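# Send the motorized tray fully into the clear housing

## Task

Make the motor-driven tray travel out of its box and into the transparent housing, and keep it going until it reaches the end of its travel.

## Robot and tools

ROBOTS. Four identical i2rt Big YAM arms: arm1, arm2, arm3, arm4. Each has six revolute joints, a two-finger gripper and a wrist camera, and reaches roughly 1.0 m from its joint1 axis. Feet (base_link) in the scene frame, metres, quaternion wxyz: arm1 (-0.782, +0.413, +0.821) (+0.667, +0.001, -0.004, -0.745); arm2 (-0.163, -0.327, +0.808) (+0.743, -0.002, -0.004, +0.670); arm3 (+0.098, +0.364, +0.738) (+0.682, +0.009, +0.001, -0.731); arm4 (+0.653, -0.370, +0.734) (+0.785, -0.004, +0.001, +0.620). A foot looks along its own +x. Arms act independently and do not wait for one another.

FRAMES. One shared scene frame, origin on the floor, +z up, metres. "hand" is the spot between the finger pads, about 1 cm behind the tips; the fingers point along the hand's +z and open along its y. The printed hand may be off from reality, more when reaching far. hand_target is where the hand would be at the joint targets currently held.

CAMERAS. Fixed in the room: cam_high, cam_low. On wrists: arm1_cam_wrist, arm2_cam_wrist, arm3_cam_wrist, arm4_cam_wrist. Images are 896x504. Calibrations (K, distortion, T_world_to_cam) were given; fixed cameras may have shifted up to about 2.3 degrees and 9 mm. With joints 1 and 6 at 0 and the hand level and forward, the wrist camera sits above the hand looking at the fingertips.

move. Optional keys arm1..arm4 (each its own object) and cameras. An arm left out gets nothing new. Inside an arm object:
- joints: absolute targets by name. joint1_rad -2.879 to 2.879 (base yaw, positive counter-clockwise from above); joint2_rad 0 to 3.141 (shoulder; 0 = upper arm back and near level, positive lifts then swings forward); joint3_rad 0 to 3.019 (elbow; 0 = folded); joint4_rad -1.692 to 1.57 (hand pitch, positive tilts fingers up); joint5_rad -1.57 to 1.57 (hand yaw, positive to the arm's right); joint6_rad -2.094 to 2.094 (roll, positive clockwise seen from behind); gripper_m 0 to 0.093 metres, the fingertip gap. Radians for arm joints. Tolerances for done: ±0.045, ±0.14, ±0.09, ±0.055, ±0.03, ±0.035, ±0.003.
- target: one list of 7 numbers [x, y, z, qw, qx, qy, qz], an absolute hand pose in the scene frame (metres), reached along a straight line starting at the current hand_target. When target is given, joints may hold only gripper_m.
- speed: top path speed, 0.002 to 0.5 m/s, default 0.25; only allowed with target. Rotation is capped at twice that value in rad/s.
cameras: list of camera names or "all"; omitted/null means all, [] means none. Unknown keys make a call invalid; values out of range get it refused, and then later move, wait and finished_scene calls in the same reply are skipped. A move with no action just reports every state and image.

MOTION BEHAVIOUR. All motions of one action start together; all hand paths finish together, paced by the slowest. Paths last 0.5 to 10 s; an action never exceeds 15 s. Each step the controller limits the commanded pose to 100 mm and 20 degrees from the measured hand, then solves damped IK, favouring position. Expect a centimetre or more of error, lag, overshoot above speed near full stretch, and wide swings for joint moves. Paths ignore obstacles and other arms.

RESULT LINES. Per robot: joint_positions, Joint velocities (same order; gripper in m/s), joint torques (arm joints only, positive toward larger angle, includes own weight; numbers 3 and 4 wrap at ±28 N m), hand, hand_target, joint_status, hand_status, on_its_own ("held at" gives a target, not a reading). "pictures" lists image order; images may be slightly older than the state. "as last shown" marks robots not commanded, repeating old data. "move: arm1 done; arm2 time_out" summarises each moved arm. off_target: stopped short, maybe still pushing. time_out: joints keep nearby targets and keep pushing; send the reported position to relax them. "joint command not followed" / "pose unreachable": a self/arm-collision check blocked it; named joints then show not_followed and may keep trying. limit_stop_at_motor_heat: resend the target after a heat stop. MOTOR HOT appears at 85 °C; at 100 °C an OVER-TEMPERATURE FAULT drops the arm for 30 to 60 s or more.

GRIPPER. Closed on nothing reads 0.000 or 0.001. Gripping a hard part it reads up to 0.005 m under the part width; aim about 0.005 m below first-contact reading for full force (about 50 to 62 N per pad). To release, command well above the reading.

wait: seconds 0 to 10, optional cameras; commands nothing new, returns state and images.
zoom_image: camera (one name) and region [x0, y0, x1, y1] in image pixels, at most 504 by 504, from that camera's latest image.
read_manual: section "licences"; returns URDF licence text only.
finished_scene: scene (number of the scene being ended) and check (an honest look at whether each condition is met, what cannot be seen, how it might fail). The first call is a review only; the second, in a later reply, closes the scene irreversibly.

CAUTIONS. Any hard press between two robots fails the scene; the clearance check can react late and lets fingers, gripper housings and wrist cameras touch. Arms keep pushing on contact and can push hard, heating motors; stretched or loaded poses also heat them, even while idle. Avoid drops, slams, letting go of moving parts and very hard pushes. The tray must end fully in and stay there without the robots. The scene keeps running while you compose replies, holding the last command.

Each tool is called after "Emit:" as name(argument=value, ...), one argument or row to a line, values as JSON.

## Session

I'll start by looking at the scene.

Emit:
move(
)

Scene clock: 0.00 s.
Joint torques (N m): no reading
Heat: arm1: hottest joint6_rad 26 °C; arm2: hottest joint2_rad 27 °C; arm3: hottest joint2_rad 28 °C; arm4: hottest joint2_rad 26 °C.
Joint velocities: arm1=[-0.005 0.005 -0.002 -0.012 -0.066 0.066 0] | arm2=[-0.005 -0.005 -0.002 -0.012 0.022 0.007 0] | arm3=[-0.005 -0.015 -0.007 -0.007 -0.022 -0.066 0] | arm4=[-0.015 -0.005 0.007 -0.002 -0.066 -0.022 0]
arm1.joint_positions: joint1_rad=-0.718 joint2_rad=+0.426 joint3_rad=+1.558 joint4_rad=-1.295 joint5_rad=+0.039 joint6_rad=+0.727 gripper_m=+0.094
arm1.joint_status: not commanded
arm1.hand: x=-0.8722 y=+0.3463 z=+1.4754 quat_wxyz=(-0.424, -0.763, +0.009, +0.487) (m; scene frame)
arm1.hand_target: x=-0.8686 y=+0.3497 z=+1.4833 quat_wxyz=(-0.430, -0.756, +0.009, +0.493) (m; scene frame)
arm1.hand_status: not commanded
arm2.joint_positions: joint1_rad=+0.520 joint2_rad=+0.510 joint3_rad=+1.518 joint4_rad=-1.596 joint5_rad=+0.104 joint6_rad=-0.347 gripper_m=+0.094
arm2.joint_status: not commanded
arm2.hand: x=-0.2050 y=-0.2002 z=+1.3693 quat_wxyz=(-0.357, +0.801, -0.366, -0.310) (m; scene frame)
arm2.hand_target: x=-0.2035 y=-0.2039 z=+1.3758 quat_wxyz=(-0.363, +0.797, -0.365, -0.317) (m; scene frame)
arm2.hand_status: not commanded
arm3.joint_positions: joint1_rad=+0.409 joint2_rad=+0.632 joint3_rad=+1.701 joint4_rad=-1.394 joint5_rad=+0.068 joint6_rad=+0.409 gripper_m=+0.094
arm3.joint_status: not commanded
arm3.hand: x=+0.1372 y=+0.1875 z=+1.4017 quat_wxyz=(-0.522, -0.612, -0.539, +0.251) (m; scene frame)
arm3.hand_target: x=+0.1354 y=+0.1923 z=+1.4086 quat_wxyz=(-0.530, -0.608, -0.534, +0.254) (m; scene frame)
arm3.hand_status: not commanded
arm4.joint_positions: joint1_rad=+0.128 joint2_rad=+0.621 joint3_rad=+1.683 joint4_rad=-1.302 joint5_rad=-0.284 joint6_rad=-0.326 gripper_m=+0.094
arm4.joint_status: not commanded
arm4.hand: x=+0.6215 y=-0.1890 z=+1.4151 quat_wxyz=(-0.453, +0.665, -0.420, -0.420) (m; scene frame)
arm4.hand_target: x=+0.6210 y=-0.1932 z=+1.4257 quat_wxyz=(-0.462, +0.659, -0.414, -0.425) (m; scene frame)
arm4.hand_status: not commanded
pictures: arm1_cam_wrist, arm2_cam_wrist, arm3_cam_wrist, arm4_cam_wrist, cam_high, cam_low

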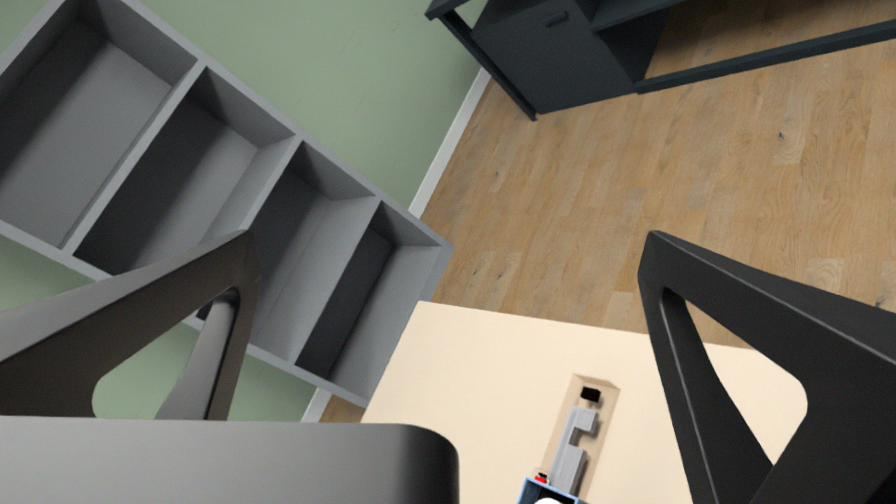

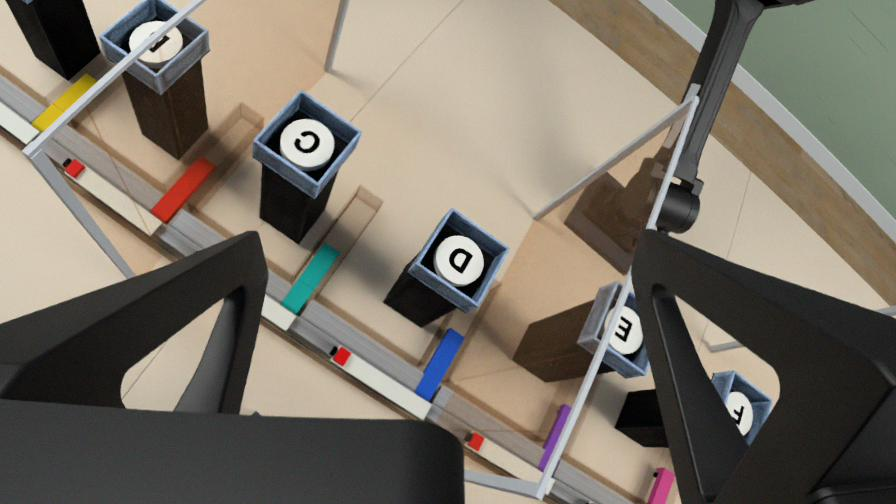

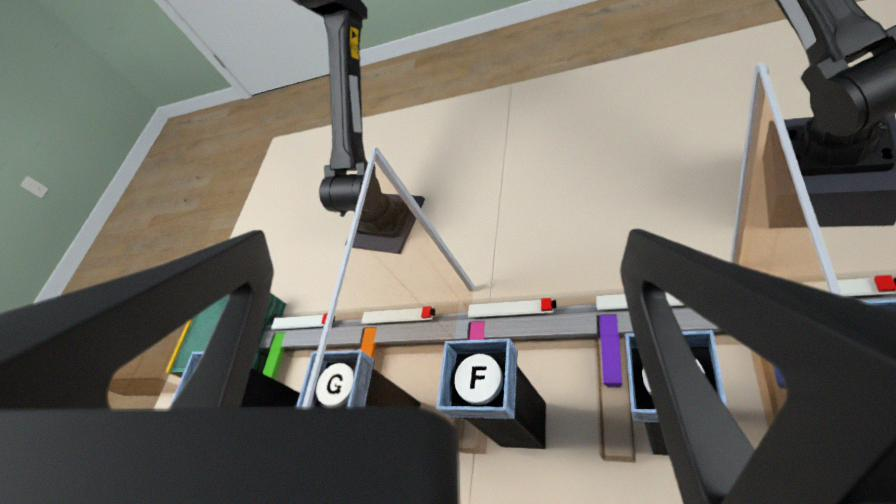

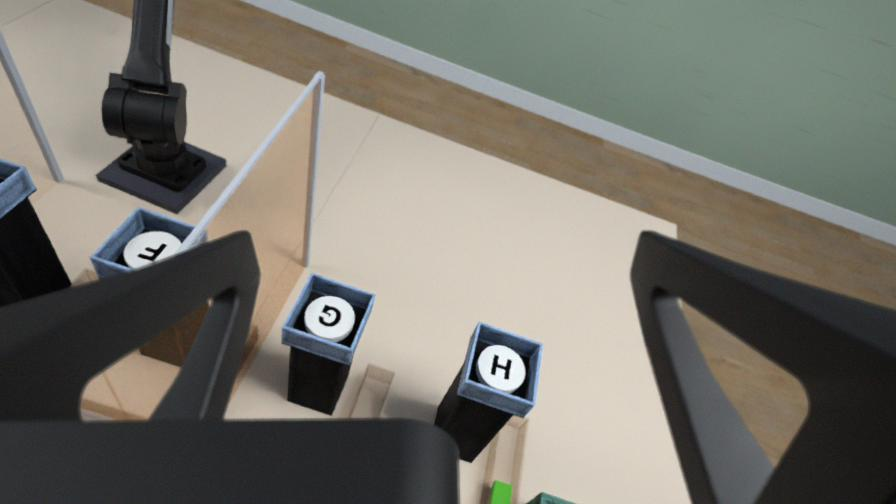

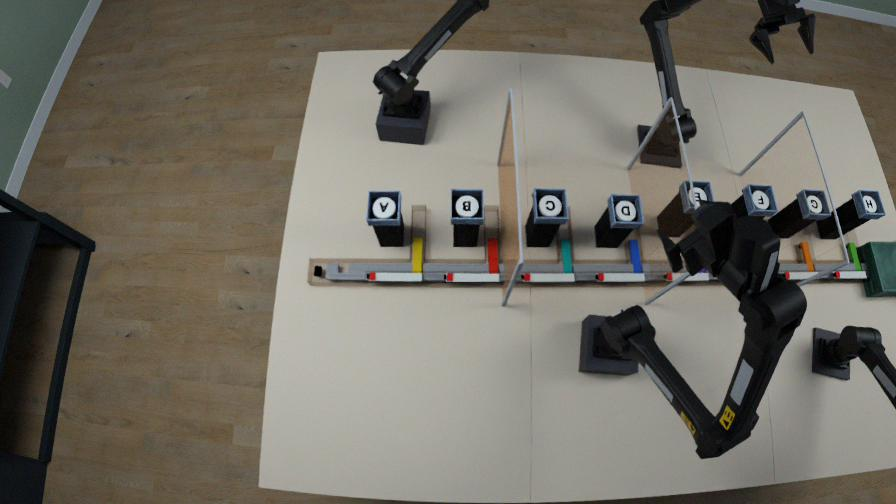

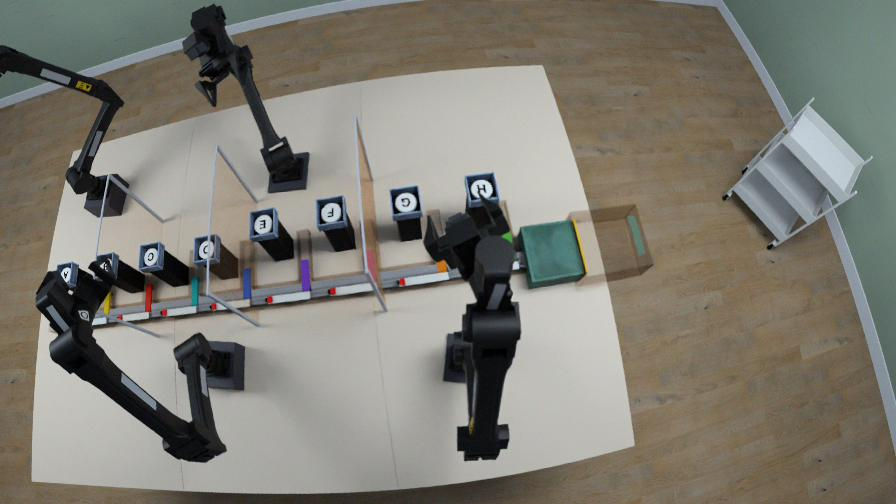

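Emit:
zoom_image(
  camera="cam_high",
  region=[300, 150, 600, 320],
)

Emit:
zoom_image(
  camera="cam_high",
  region=[580, 150, 896, 320],
)

Emit:
zoom_image(
  camera="cam_low",
  region=[380, 160, 680, 330],
)

Emit:
zoom_image(
  camera="cam_low",
  region=[130, 180, 420, 345],
)

Emit:
zoom_image(
  camera="arm2_cam_wrist",
  region=[0, 0, 504, 504],
)

Scaled by 1.680 from the camera's 896x504 image, which has a finer 1280x720 frame.

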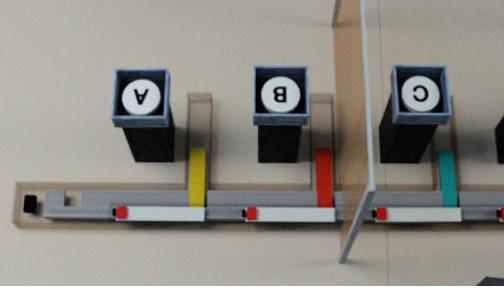

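Scaled by 1.595 from the camera's 896x504 image, which has a finer 1280x720 frame.

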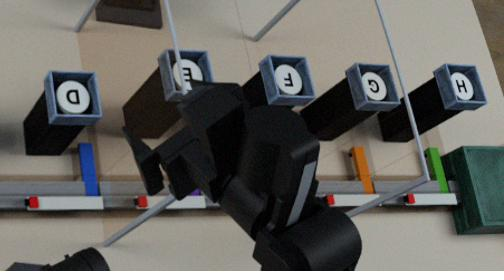

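Scaled by 1.680 from the camera's 896x504 image, which has a finer 1280x720 frame.

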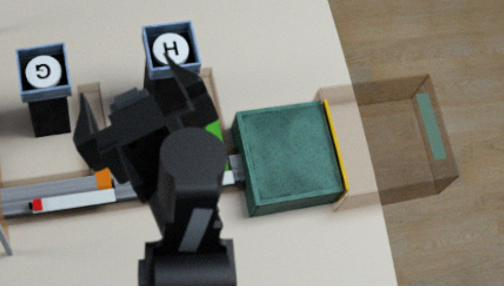

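Scaled by 1.738 from the camera's 896x504 image, which has a finer 1280x720 frame.

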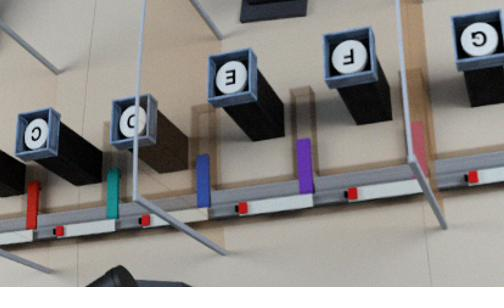

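Scaled by 1.000.

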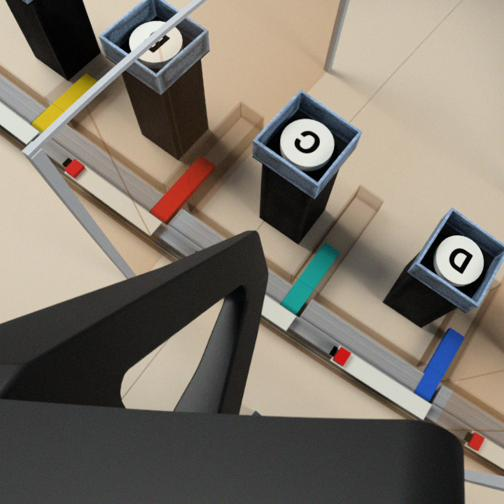

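Emit:
zoom_image(
  camera="cam_high",
  region=[300, 230, 420, 300],
)

Emit:
zoom_image(
  camera="cam_high",
  region=[400, 180, 540, 300],
)

Emit:
zoom_image(
  camera="arm3_cam_wrist",
  region=[240, 270, 480, 420],
)

Emit:
zoom_image(
  camera="arm1_cam_wrist",
  region=[480, 350, 680, 504],
)

Scaled by 4.200 from the camera's 896x504 image, which has a finer 1280x720 frame.

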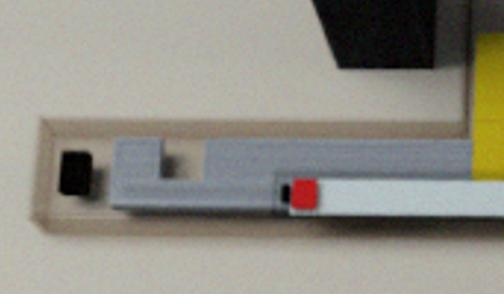

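Scaled by 3.600 from the camera's 896x504 image, which has a finer 1280x720 frame.

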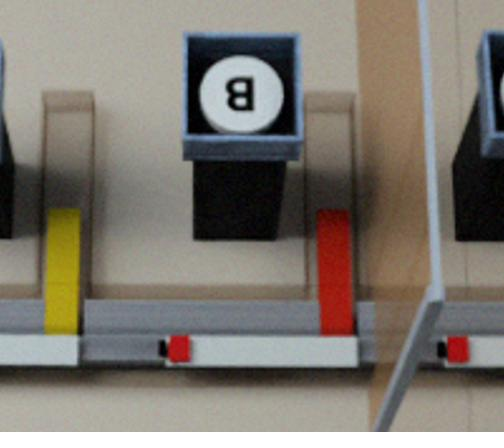

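Scaled by 2.100 from the camera's 896x504 image, which has a finer 1280x720 frame.

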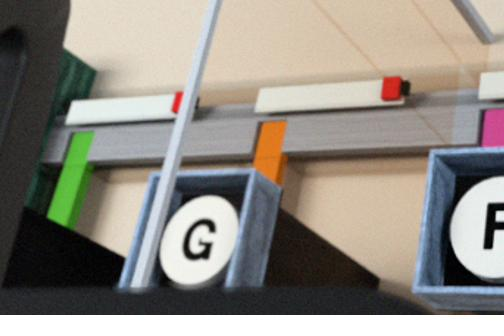

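Scaled by 2.520 from the camera's 896x504 image, which has a finer 1280x720 frame.

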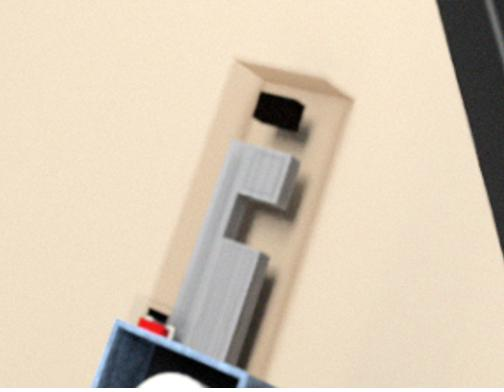

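Emit:
move(
  arm1={"target": [-0.787, -0.014, 1.06, 0, 0.7071, 0.7071, 0], "speed": 0.4, "joints": {"gripper_m": 0.0}},
  arm2={"target": [-0.141, 0.001, 1.06, 0, 0.7071, -0.7071, 0], "speed": 0.4, "joints": {"gripper_m": 0.0}},
  arm3={"target": [0.071, 0.073, 1.06, 0, 0.7071, 0.7071, 0], "speed": 0.4, "joints": {"gripper_m": 0.0}},
  arm4={"target": [0.737, 0.083, 1.06, 0, 0.7071, -0.7071, 0], "speed": 0.4, "joints": {"gripper_m": 0.0}},
)

Scene clock: 7.53 s.
Joint torques (N m): arm1=[1.08 -9.29 12.22 0.46 -0.09 -0.15] | arm2=[-1.44 -8.12 10.96 0.59 0.09 0.18] | arm3=[-0.15 -6.83 11.36 0.28 0.05 -0.22] | arm4=[-0.09 -12.51 16.1 -0.43 0.02 0.07]
Heat: arm1: hottest joint3_rad 26 °C; arm2: hottest joint2_rad 27 °C; arm3: hottest joint2_rad 28 °C; arm4: hottest joint2_rad 27 °C.
move: arm1 off_target; arm2 off_target; arm3 off_target; arm4 off_target
Joint velocities: arm1=[0.005 -0.015 -0.012 0.017 0.037 -0.095 -0.002] | arm2=[0.005 -0.005 -0.007 -0.012 0.037 -0.081 0] | arm3=[-0.024 0.005 -0.012 -0.022 -0.051 -0.037 0] | arm4=[-0.005 -0.015 0.007 -0.017 -0.007 -0.022 0]
arm1.joint_positions: joint1_rad=+0.101 joint2_rad=+1.431 joint3_rad=+1.296 joint4_rad=-1.486 joint5_rad=+0.008 joint6_rad=+0.016 gripper_m=+0.000
arm1.joint_status: all done
arm1.hand: x=-0.7887 y=+0.0113 z=+1.0407 quat_wxyz=(+0.017, -0.716, -0.698, -0.016) (m; scene frame)
arm1.hand_target: x=-0.7853 y=-0.0035 z=+1.0598 quat_wxyz=(-0.001, -0.710, -0.704, -0.002) (m; scene frame)
arm1.hand_status: off_target (0.032 m and 3.0 deg from the pose sent, 0.556 m and 115.5 deg at the start; pose on its path clipped on 9 of 106 steps)
arm2.joint_positions: joint1_rad=+0.026 joint2_rad=+1.177 joint3_rad=+1.158 joint4_rad=-1.561 joint5_rad=-0.021 joint6_rad=-0.107 gripper_m=+0.001
arm2.joint_status: all done
arm2.hand: x=-0.1439 y=-0.0096 z=+1.0617 quat_wxyz=(+0.006, +0.718, -0.696, -0.003) (m; scene frame)
arm2.hand_target: x=-0.1376 y=-0.0031 z=+1.0598 quat_wxyz=(+0.004, +0.709, -0.705, -0.002) (m; scene frame)
arm2.hand_status: off_target (0.011 m and 1.9 deg from the pose sent, 0.375 m and 68.7 deg at the start)
arm3.joint_positions: joint1_rad=-0.036 joint2_rad=+1.020 joint3_rad=+1.245 joint4_rad=-1.690 joint5_rad=-0.005 joint6_rad=-0.079 gripper_m=+0.000
arm3.joint_status: all done
arm3.hand: x=+0.0655 y=+0.0811 z=+1.0636 quat_wxyz=(-0.034, -0.715, -0.697, +0.030) (m; scene frame)
arm3.hand_target: x=+0.0688 y=+0.0813 z=+1.0606 quat_wxyz=(-0.027, -0.707, -0.706, +0.023) (m; scene frame)
arm3.hand_status: off_target (0.010 m and 5.4 deg from the pose sent, 0.366 m and 71.1 deg at the start; a joint's target at an end of its range on 70 of 106 steps)
arm4.joint_positions: joint1_rad=+0.062 joint2_rad=+1.519 joint3_rad=+1.602 joint4_rad=-1.670 joint5_rad=+0.004 joint6_rad=-0.205 gripper_m=+0.000
arm4.joint_status: all done
arm4.hand: x=+0.7297 y=+0.0718 z=+1.0281 quat_wxyz=(+0.008, +0.718, -0.696, +0.011) (m; scene frame)
arm4.hand_target: x=+0.7356 y=+0.0827 z=+1.0549 quat_wxyz=(-0.018, +0.711, -0.703, -0.005) (m; scene frame)
arm4.hand_status: off_target (0.035 m and 2.4 deg from the pose sent, 0.462 m and 79.8 deg at the start; a joint's target at an end of its range on 31 of 106 steps)
pictures: arm1_cam_wrist, arm2_cam_wrist, arm3_cam_wrist, arm4_cam_wrist, cam_high, cam_low
camera_calibration:
arm1_cam_wrist: T_world_to_cam=[[-0.999604, 0.0233612, -0.0157007, -0.771713], [0.00777822, 0.765353, 0.643564, -0.670671], [0.027051, 0.643187, -0.765231, 0.931398], [0, 0, 0, 1]] pos_world=[-0.791386, -0.0677355, 1.13224]
arm2_cam_wrist: T_world_to_cam=[[0.999313, 0.0370579, 0.000347411, 0.141888], [0.0295482, -0.802393, 0.596064, -0.632149], [0.0223676, -0.595644, -0.802937, 0.977673], [0, 0, 0, 1]] pos_world=[-0.144979, 0.0698548, 1.16176]
arm3_cam_wrist: T_world_to_cam=[[-0.999594, 0.0265154, -0.0104658, 0.0735874], [0.0173587, 0.85741, 0.51434, -0.614895], [0.0226114, 0.51395, -0.857522, 0.996706], [0, 0, 0, 1]] pos_world=[0.0616944, 0.0130099, 1.17173]
arm4_cam_wrist: T_world_to_cam=[[0.999275, 0.0353841, 0.0140503, -0.747681], [0.0193654, -0.790148, 0.61261, -0.582786], [0.0327785, -0.611893, -0.790261, 0.956995], [0, 0, 0, 1]] pos_world=[0.727056, 0.151547, 1.1238]

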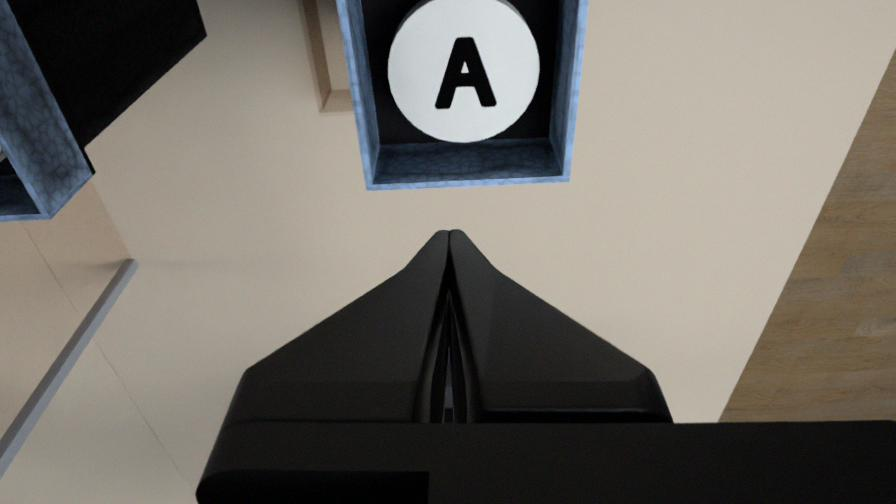

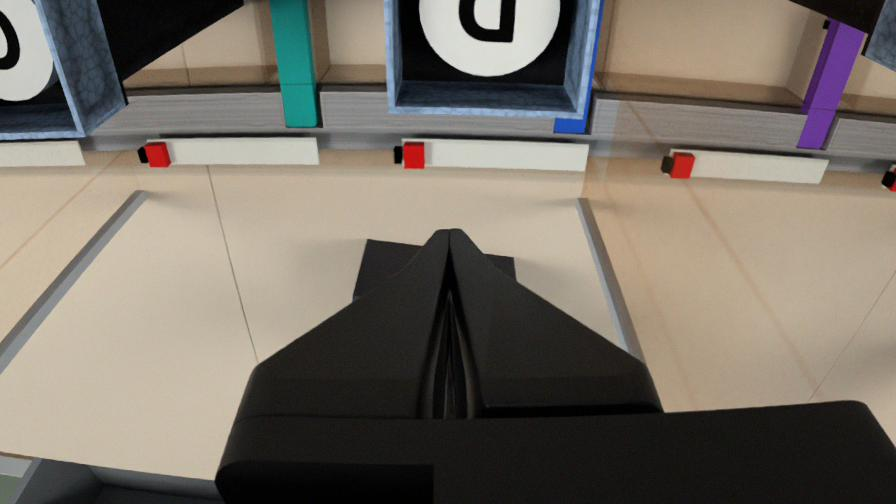

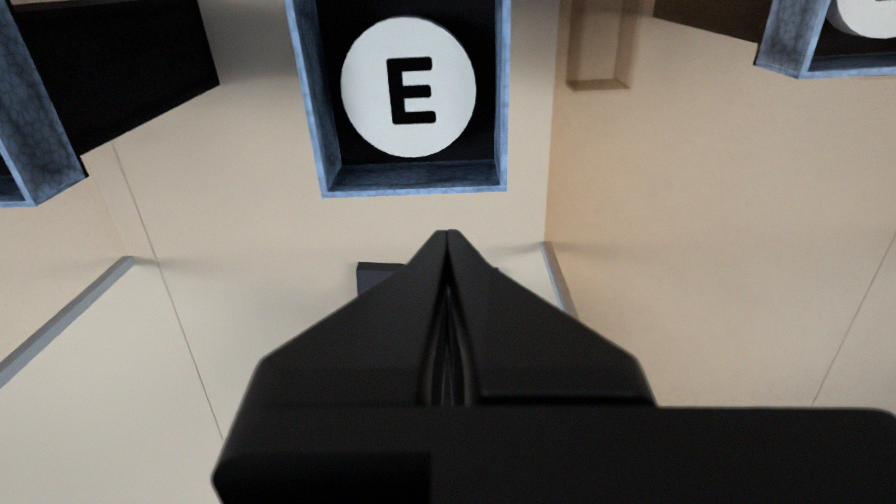

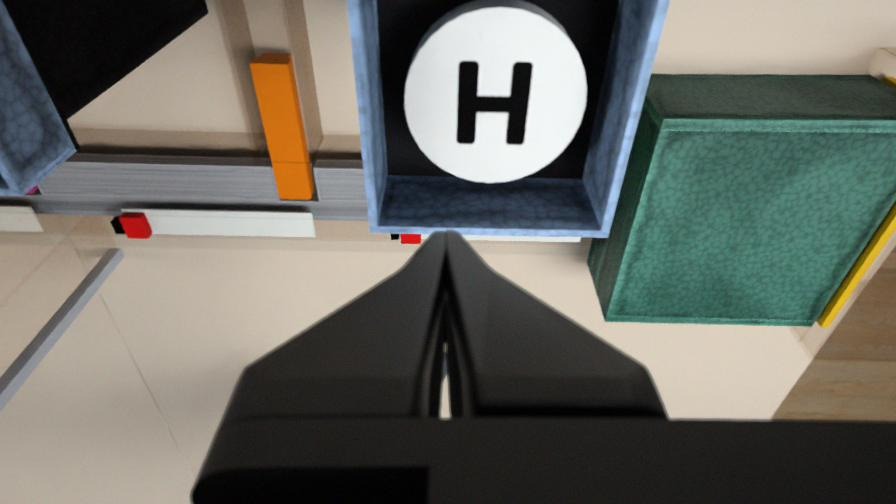

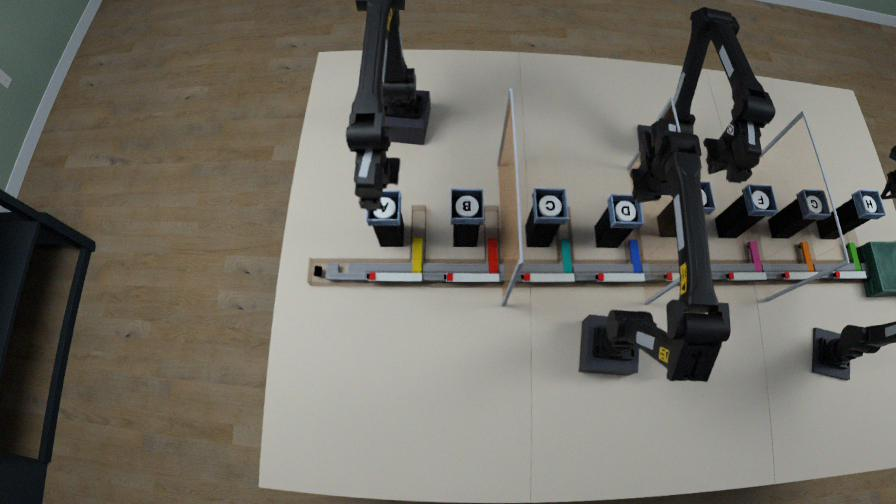

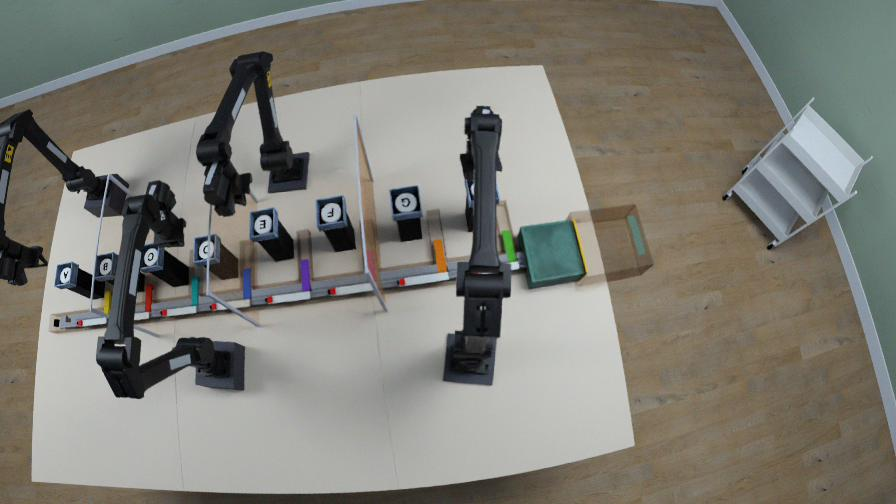

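Emit:
move(
  arm1={"target": [-0.790, -0.003, 0.965, 0, 0.7071, 0.7071, 0], "speed": 0.2},
  arm2={"target": [-0.120, 0.028, 0.98, 0, 0.7071, -0.7071, 0], "speed": 0.2},
  arm3={"target": [0.088, 0.067, 0.985, 0, 0.7071, 0.7071, 0], "speed": 0.2},
  arm4={"target": [0.755, 0.094, 1.005, 0, 0.7071, -0.7071, 0], "speed": 0.2},
)

Scene clock: 10.53 s.
Joint torques (N m): arm1=[0.09 -9.23 8.14 1.31 0.06 -0.17] | arm2=[-1.49 -9.17 10.13 0.69 0.06 0.01] | arm3=[-0.62 -7.77 11.37 1.09 0.04 0.03] | arm4=[-0.03 -12.86 9.87 0.38 -0.17 -0.18]
Heat: arm1: hottest joint3_rad 26 °C; arm2: hottest joint2_rad 27 °C; arm3: hottest joint2_rad 28 °C; arm4: hottest joint2_rad 27 °C.
move: arm1 done; arm2 done; arm3 done; arm4 done
Joint velocities: arm1=[-0.005 -0.005 -0.007 -0.002 -0.007 0.007 0] | arm2=[-0.005 0.005 0.007 -0.002 -0.007 -0.007 0.001] | arm3=[0.005 -0.015 0.002 -0.002 0.051 0.095 0] | arm4=[-0.015 -0.015 0.007 -0.002 -0.051 -0.066 0]
arm1.joint_positions: joint1_rad=+0.101 joint2_rad=+1.473 joint3_rad=+1.143 joint4_rad=-1.248 joint5_rad=+0.008 joint6_rad=-0.005 gripper_m=+0.000
arm1.joint_status: not commanded
arm1.hand: x=-0.7882 y=+0.0016 z=+0.9671 quat_wxyz=(+0.002, -0.709, -0.706, -0.001) (m; scene frame)
arm1.hand_target: x=-0.7901 y=-0.0016 z=+0.9649 quat_wxyz=(+0.000, -0.707, -0.707, +0.000) (m; scene frame)
arm1.hand_status: done (0.005 m and 0.3 deg from the pose sent, 0.077 m and 3.0 deg at the start)
arm2.joint_positions: joint1_rad=-0.011 joint2_rad=+1.285 joint3_rad=+1.050 joint4_rad=-1.331 joint5_rad=-0.013 joint6_rad=-0.120 gripper_m=+0.001
arm2.joint_status: not commanded
arm2.hand: x=-0.1263 y=+0.0231 z=+0.9868 quat_wxyz=(-0.002, +0.709, -0.705, -0.004) (m; scene frame)
arm2.hand_target: x=-0.1198 y=+0.0268 z=+0.9798 quat_wxyz=(+0.000, +0.707, -0.707, +0.000) (m; scene frame)
arm2.hand_status: done (0.010 m and 0.6 deg from the pose sent, 0.093 m and 1.9 deg at the start)
arm3.joint_positions: joint1_rad=+0.040 joint2_rad=+1.074 joint3_rad=+1.088 joint4_rad=-1.566 joint5_rad=+0.010 joint6_rad=-0.028 gripper_m=+0.000
arm3.joint_status: not commanded
arm3.hand: x=+0.0846 y=+0.0730 z=+0.9895 quat_wxyz=(-0.002, -0.708, -0.707, +0.001) (m; scene frame)
arm3.hand_target: x=+0.0877 y=+0.0686 z=+0.9853 quat_wxyz=(+0.001, -0.707, -0.707, +0.001) (m; scene frame)
arm3.hand_status: done (0.008 m and 0.3 deg from the pose sent, 0.083 m and 5.4 deg at the start)
arm4.joint_positions: joint1_rad=+0.021 joint2_rad=+1.562 joint3_rad=+1.602 joint4_rad=-1.605 joint5_rad=-0.002 joint6_rad=-0.207 gripper_m=+0.000
arm4.joint_status: not commanded
arm4.hand: x=+0.7515 y=+0.0906 z=+1.0092 quat_wxyz=(+0.000, +0.705, -0.709, +0.002) (m; scene frame)
arm4.hand_target: x=+0.7550 y=+0.0939 z=+1.0048 quat_wxyz=(+0.000, +0.707, -0.707, +0.001) (m; scene frame)
arm4.hand_status: done (0.006 m and 0.4 deg from the pose sent, 0.041 m and 2.4 deg at the start)
pictures: arm1_cam_wrist, arm2_cam_wrist, arm3_cam_wrist, arm4_cam_wrist, cam_high, cam_low
camera_calibration:
arm1_cam_wrist: T_world_to_cam=[[-0.999863, 0.00237887, -0.0163827, -0.771736], [-0.00812058, 0.791898, 0.6106, -0.596608], [0.014426, 0.610649, -0.79177, 0.897091], [0, 0, 0, 1]] pos_world=[-0.789416, -0.0735199, 1.06194]
arm2_cam_wrist: T_world_to_cam=[[0.999863, 0.013468, 0.00957498, 0.11462], [0.00531994, -0.810935, 0.585112, -0.553883], [0.015645, -0.584981, -0.810896, 0.943316], [0, 0, 0, 1]] pos_world=[-0.126416, 0.101116, 1.08792]
arm3_cam_wrist: T_world_to_cam=[[-0.999989, 0.0029564, -0.00362416, 0.0870927], [0.000266207, 0.809602, 0.586979, -0.63705], [0.00466948, 0.586971, -0.809594, 0.885636], [0, 0, 0, 1]] pos_world=[0.0831259, -0.00434357, 1.09126]
arm4_cam_wrist: T_world_to_cam=[[0.999904, -0.00342378, 0.0134346, -0.766204], [-0.0107354, -0.804382, 0.594016, -0.514156], [0.00877275, -0.594103, -0.804341, 0.983524], [0, 0, 0, 1]] pos_world=[0.751982, 0.168113, 1.1068]

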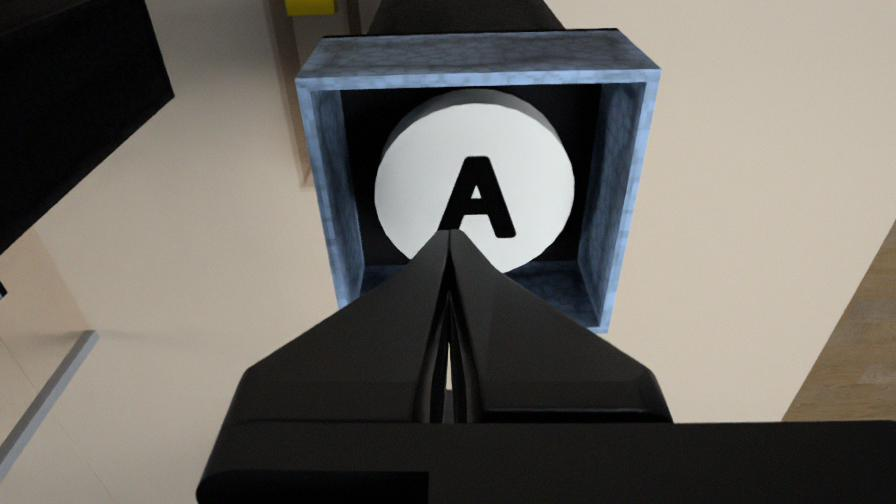

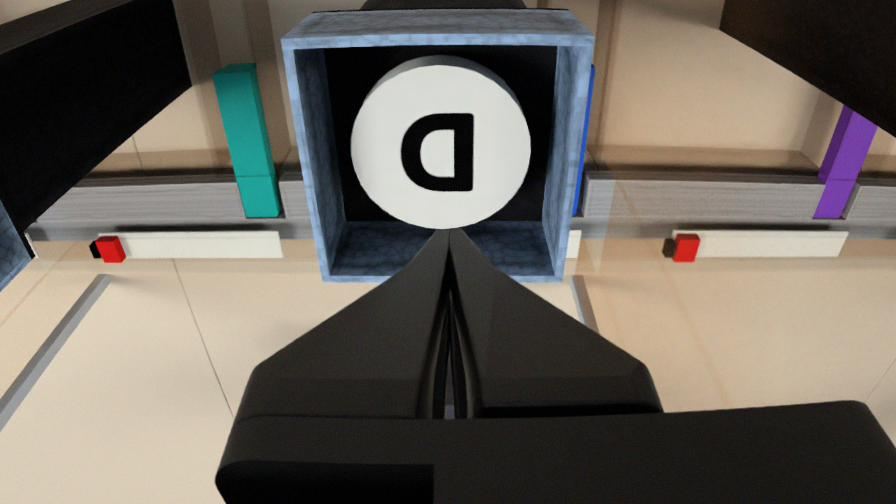

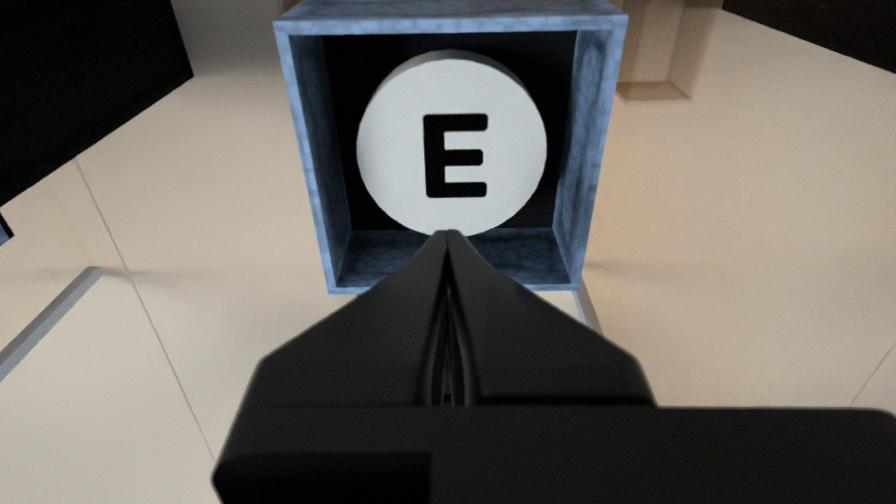

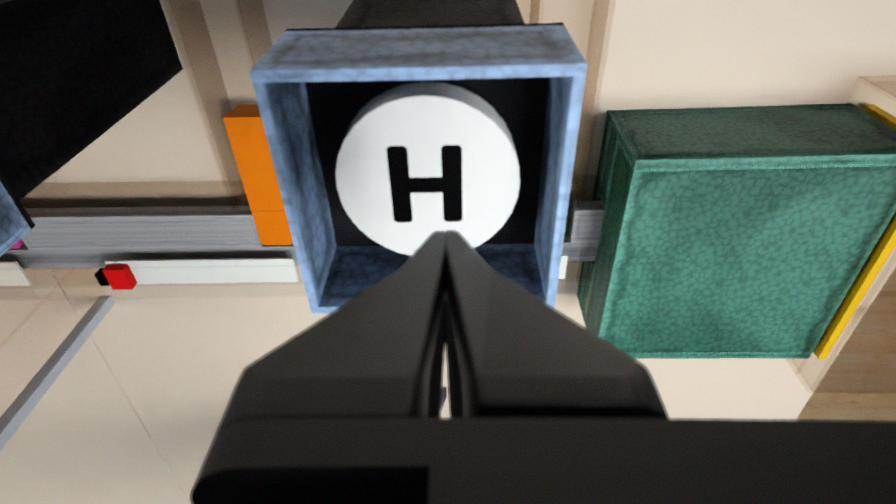

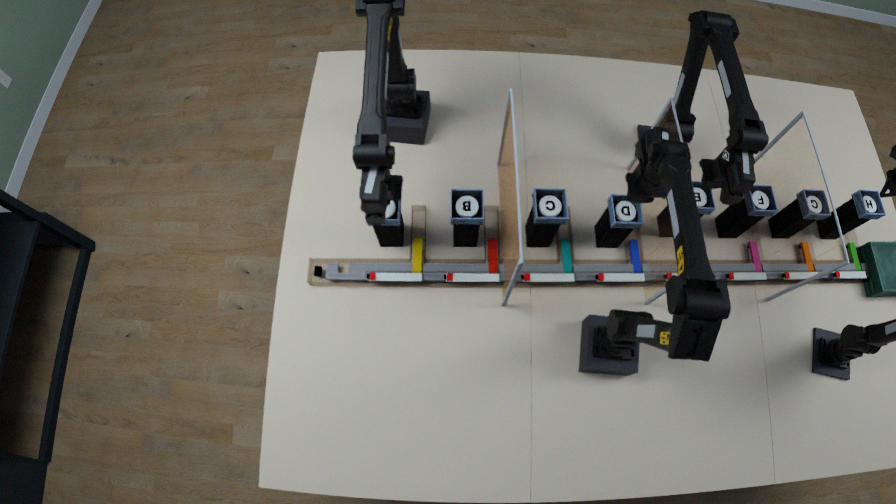

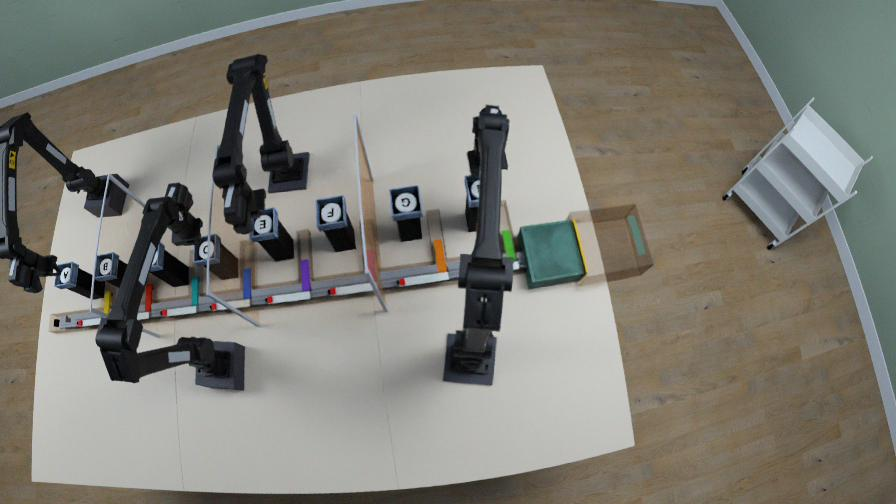

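Emit:
move(
  arm1={"target": [-0.797, 0.012, 0.905, 0, 0.7071, 0.7071, 0], "speed": 0.12},
)

Scene clock: 12.40 s.
Joint torques (N m): arm1=[-0.38 -7.3 5.96 2.28 0.06 -0.17] | arm2=[-1.61 -9.05 10.09 0.79 0.08 0.02] | arm3=[-0.21 -7.65 11.34 1.01 0.05 -0.04] | arm4=[-0.03 -12.4 9.85 0.36 -0.17 -0.17]
Heat: arm1: hottest joint3_rad 26 °C; arm2: hottest joint2_rad 27 °C; arm3: hottest joint2_rad 28 °C; arm4: hottest joint2_rad 27 °C.
move: arm1 off_target
Joint velocities: arm1=[-0.005 0.005 -0.002 -0.007 -0.007 -0.022 0] | arm2=[-0.024 0.015 -0.007 0.012 -0.007 0.007 0.001] | arm3=[0.005 0.005 -0.012 -0.007 0.037 -0.081 0] | arm4=[-0.015 -0.015 0.002 -0.022 0.022 -0.037 0]
arm1.joint_positions: joint1_rad=+0.088 joint2_rad=+1.475 joint3_rad=+1.032 joint4_rad=-1.104 joint5_rad=+0.006 joint6_rad=-0.022 gripper_m=+0.000
arm1.joint_status: not commanded
arm1.hand: x=-0.7929 y=+0.0095 z=+0.9268 quat_wxyz=(-0.009, -0.707, -0.707, +0.010) (m; scene frame)
arm1.hand_target: x=-0.7966 y=+0.0140 z=+0.9062 quat_wxyz=(+0.000, -0.707, -0.707, +0.000) (m; scene frame)
arm1.hand_status: off_target (0.022 m and 1.5 deg from the pose sent, 0.064 m and 0.3 deg at the start)
arm2.joint_positions: joint1_rad=-0.011 joint2_rad=+1.285 joint3_rad=+1.050 joint4_rad=-1.330 joint5_rad=-0.013 joint6_rad=-0.120 gripper_m=+0.001
arm2.joint_status: not commanded
arm2.hand: x=-0.1263 y=+0.0231 z=+0.9868 quat_wxyz=(-0.002, +0.709, -0.705, -0.004) (m; scene frame)
arm2.hand_target: x=-0.1198 y=+0.0268 z=+0.9798 quat_wxyz=(+0.000, +0.707, -0.707, +0.000) (m; scene frame)
arm2.hand_status: not commanded
arm3.joint_positions: joint1_rad=+0.040 joint2_rad=+1.074 joint3_rad=+1.088 joint4_rad=-1.566 joint5_rad=+0.010 joint6_rad=-0.027 gripper_m=+0.000
arm3.joint_status: not commanded
arm3.hand: x=+0.0846 y=+0.0730 z=+0.9895 quat_wxyz=(-0.002, -0.708, -0.707, +0.001) (m; scene frame)
arm3.hand_target: x=+0.0877 y=+0.0687 z=+0.9853 quat_wxyz=(+0.001, -0.707, -0.707, +0.001) (m; scene frame)
arm3.hand_status: not commanded
arm4.joint_positions: joint1_rad=+0.021 joint2_rad=+1.562 joint3_rad=+1.602 joint4_rad=-1.605 joint5_rad=-0.002 joint6_rad=-0.207 gripper_m=+0.000
arm4.joint_status: not commanded
arm4.hand: x=+0.7514 y=+0.0906 z=+1.0092 quat_wxyz=(+0.000, +0.705, -0.709, +0.002) (m; scene frame)
arm4.hand_target: x=+0.7550 y=+0.0939 z=+1.0048 quat_wxyz=(+0.000, +0.707, -0.707, +0.000) (m; scene frame)
arm4.hand_status: not commanded
pictures: arm1_cam_wrist, arm2_cam_wrist, arm3_cam_wrist, arm4_cam_wrist, cam_high, cam_low
camera_calibration:
arm1_cam_wrist: T_world_to_cam=[[-0.999854, -0.00250954, -0.016903, -0.776575], [-0.0119434, 0.810068, 0.586214, -0.558929], [0.0122215, 0.58633, -0.80998, 0.875786], [0, 0, 0, 1]] pos_world=[-0.793841, -0.0626777, 1.0239]
arm2_cam_wrist: T_world_to_cam=[[0.999863, 0.0134677, 0.00962352, 0.11456], [0.00529728, -0.811157, 0.584805, -0.553502], [0.0156822, -0.584674, -0.811117, 0.943587], [0, 0, 0, 1]] pos_world=[-0.126409, 0.101171, 1.08795]
arm3_cam_wrist: T_world_to_cam=[[-0.999988, 0.00333787, -0.00362579, 0.0870664], [0.00057409, 0.809602, 0.586979, -0.637076], [0.00489471, 0.58697, -0.809594, 0.885617], [0, 0, 0, 1]] pos_world=[0.0830963, -0.004343, 1.09126]
arm4_cam_wrist: T_world_to_cam=[[0.999909, -0.0034258, 0.0130615, -0.765766], [-0.0105147, -0.80443, 0.593955, -0.514246], [0.00847229, -0.594038, -0.804392, 0.983804], [0, 0, 0, 1]] pos_world=[0.751954, 0.168119, 1.10681]

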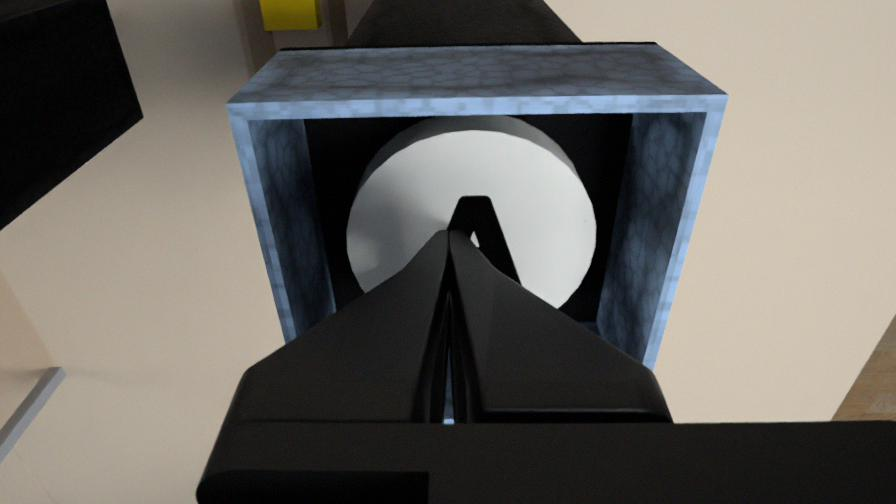

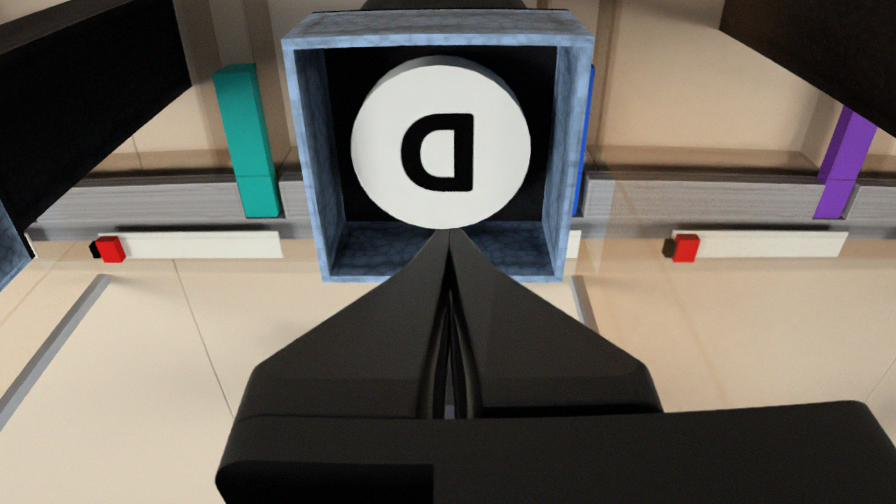

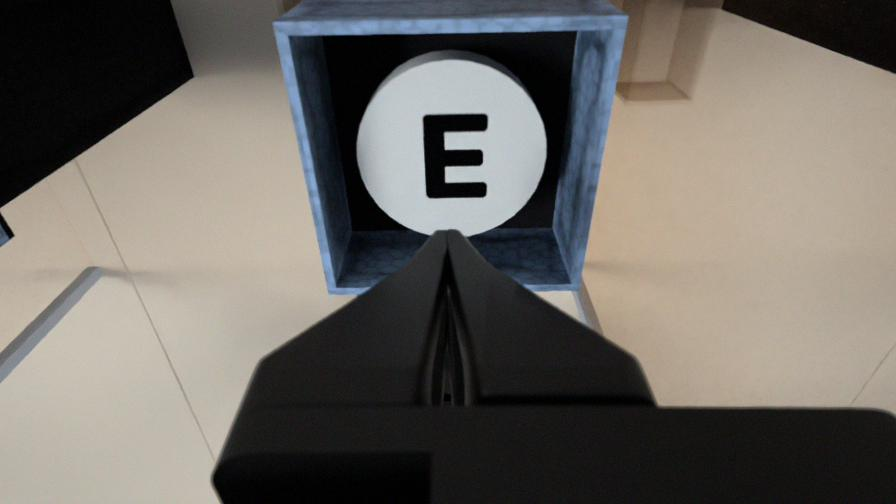

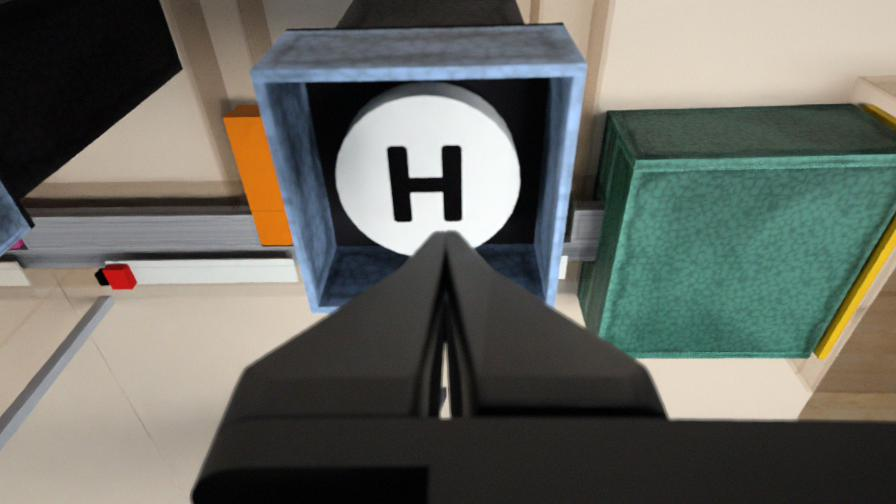

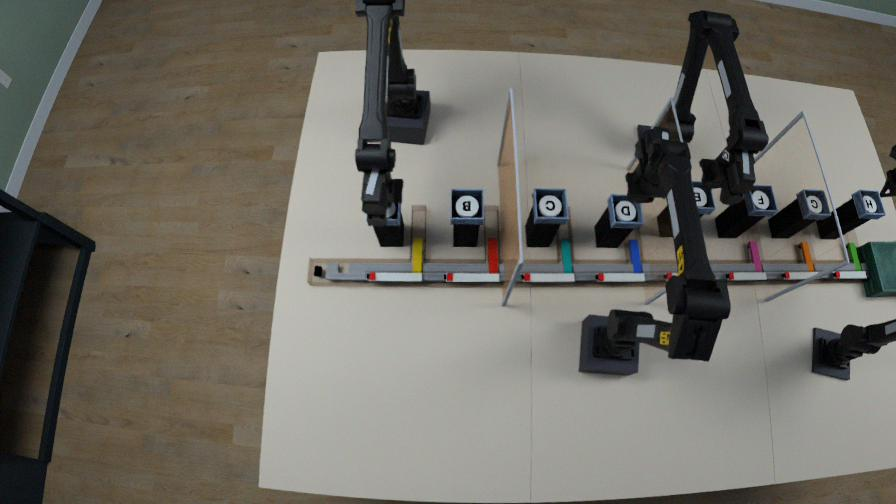

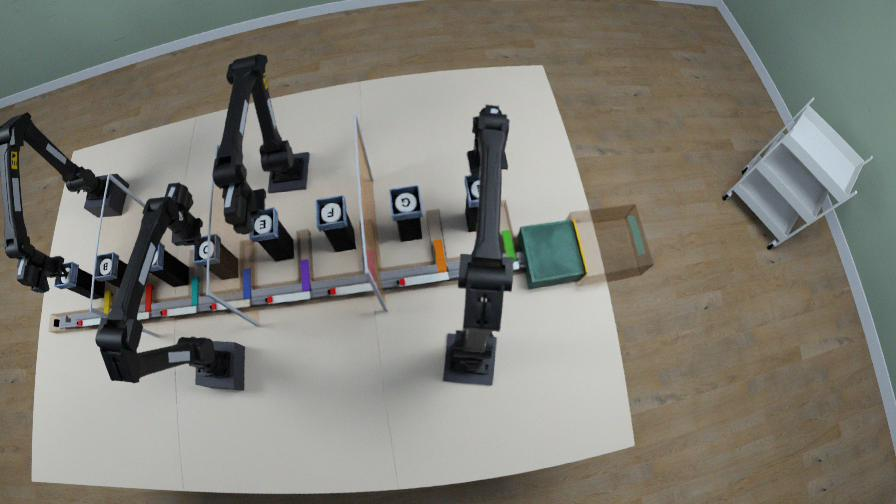

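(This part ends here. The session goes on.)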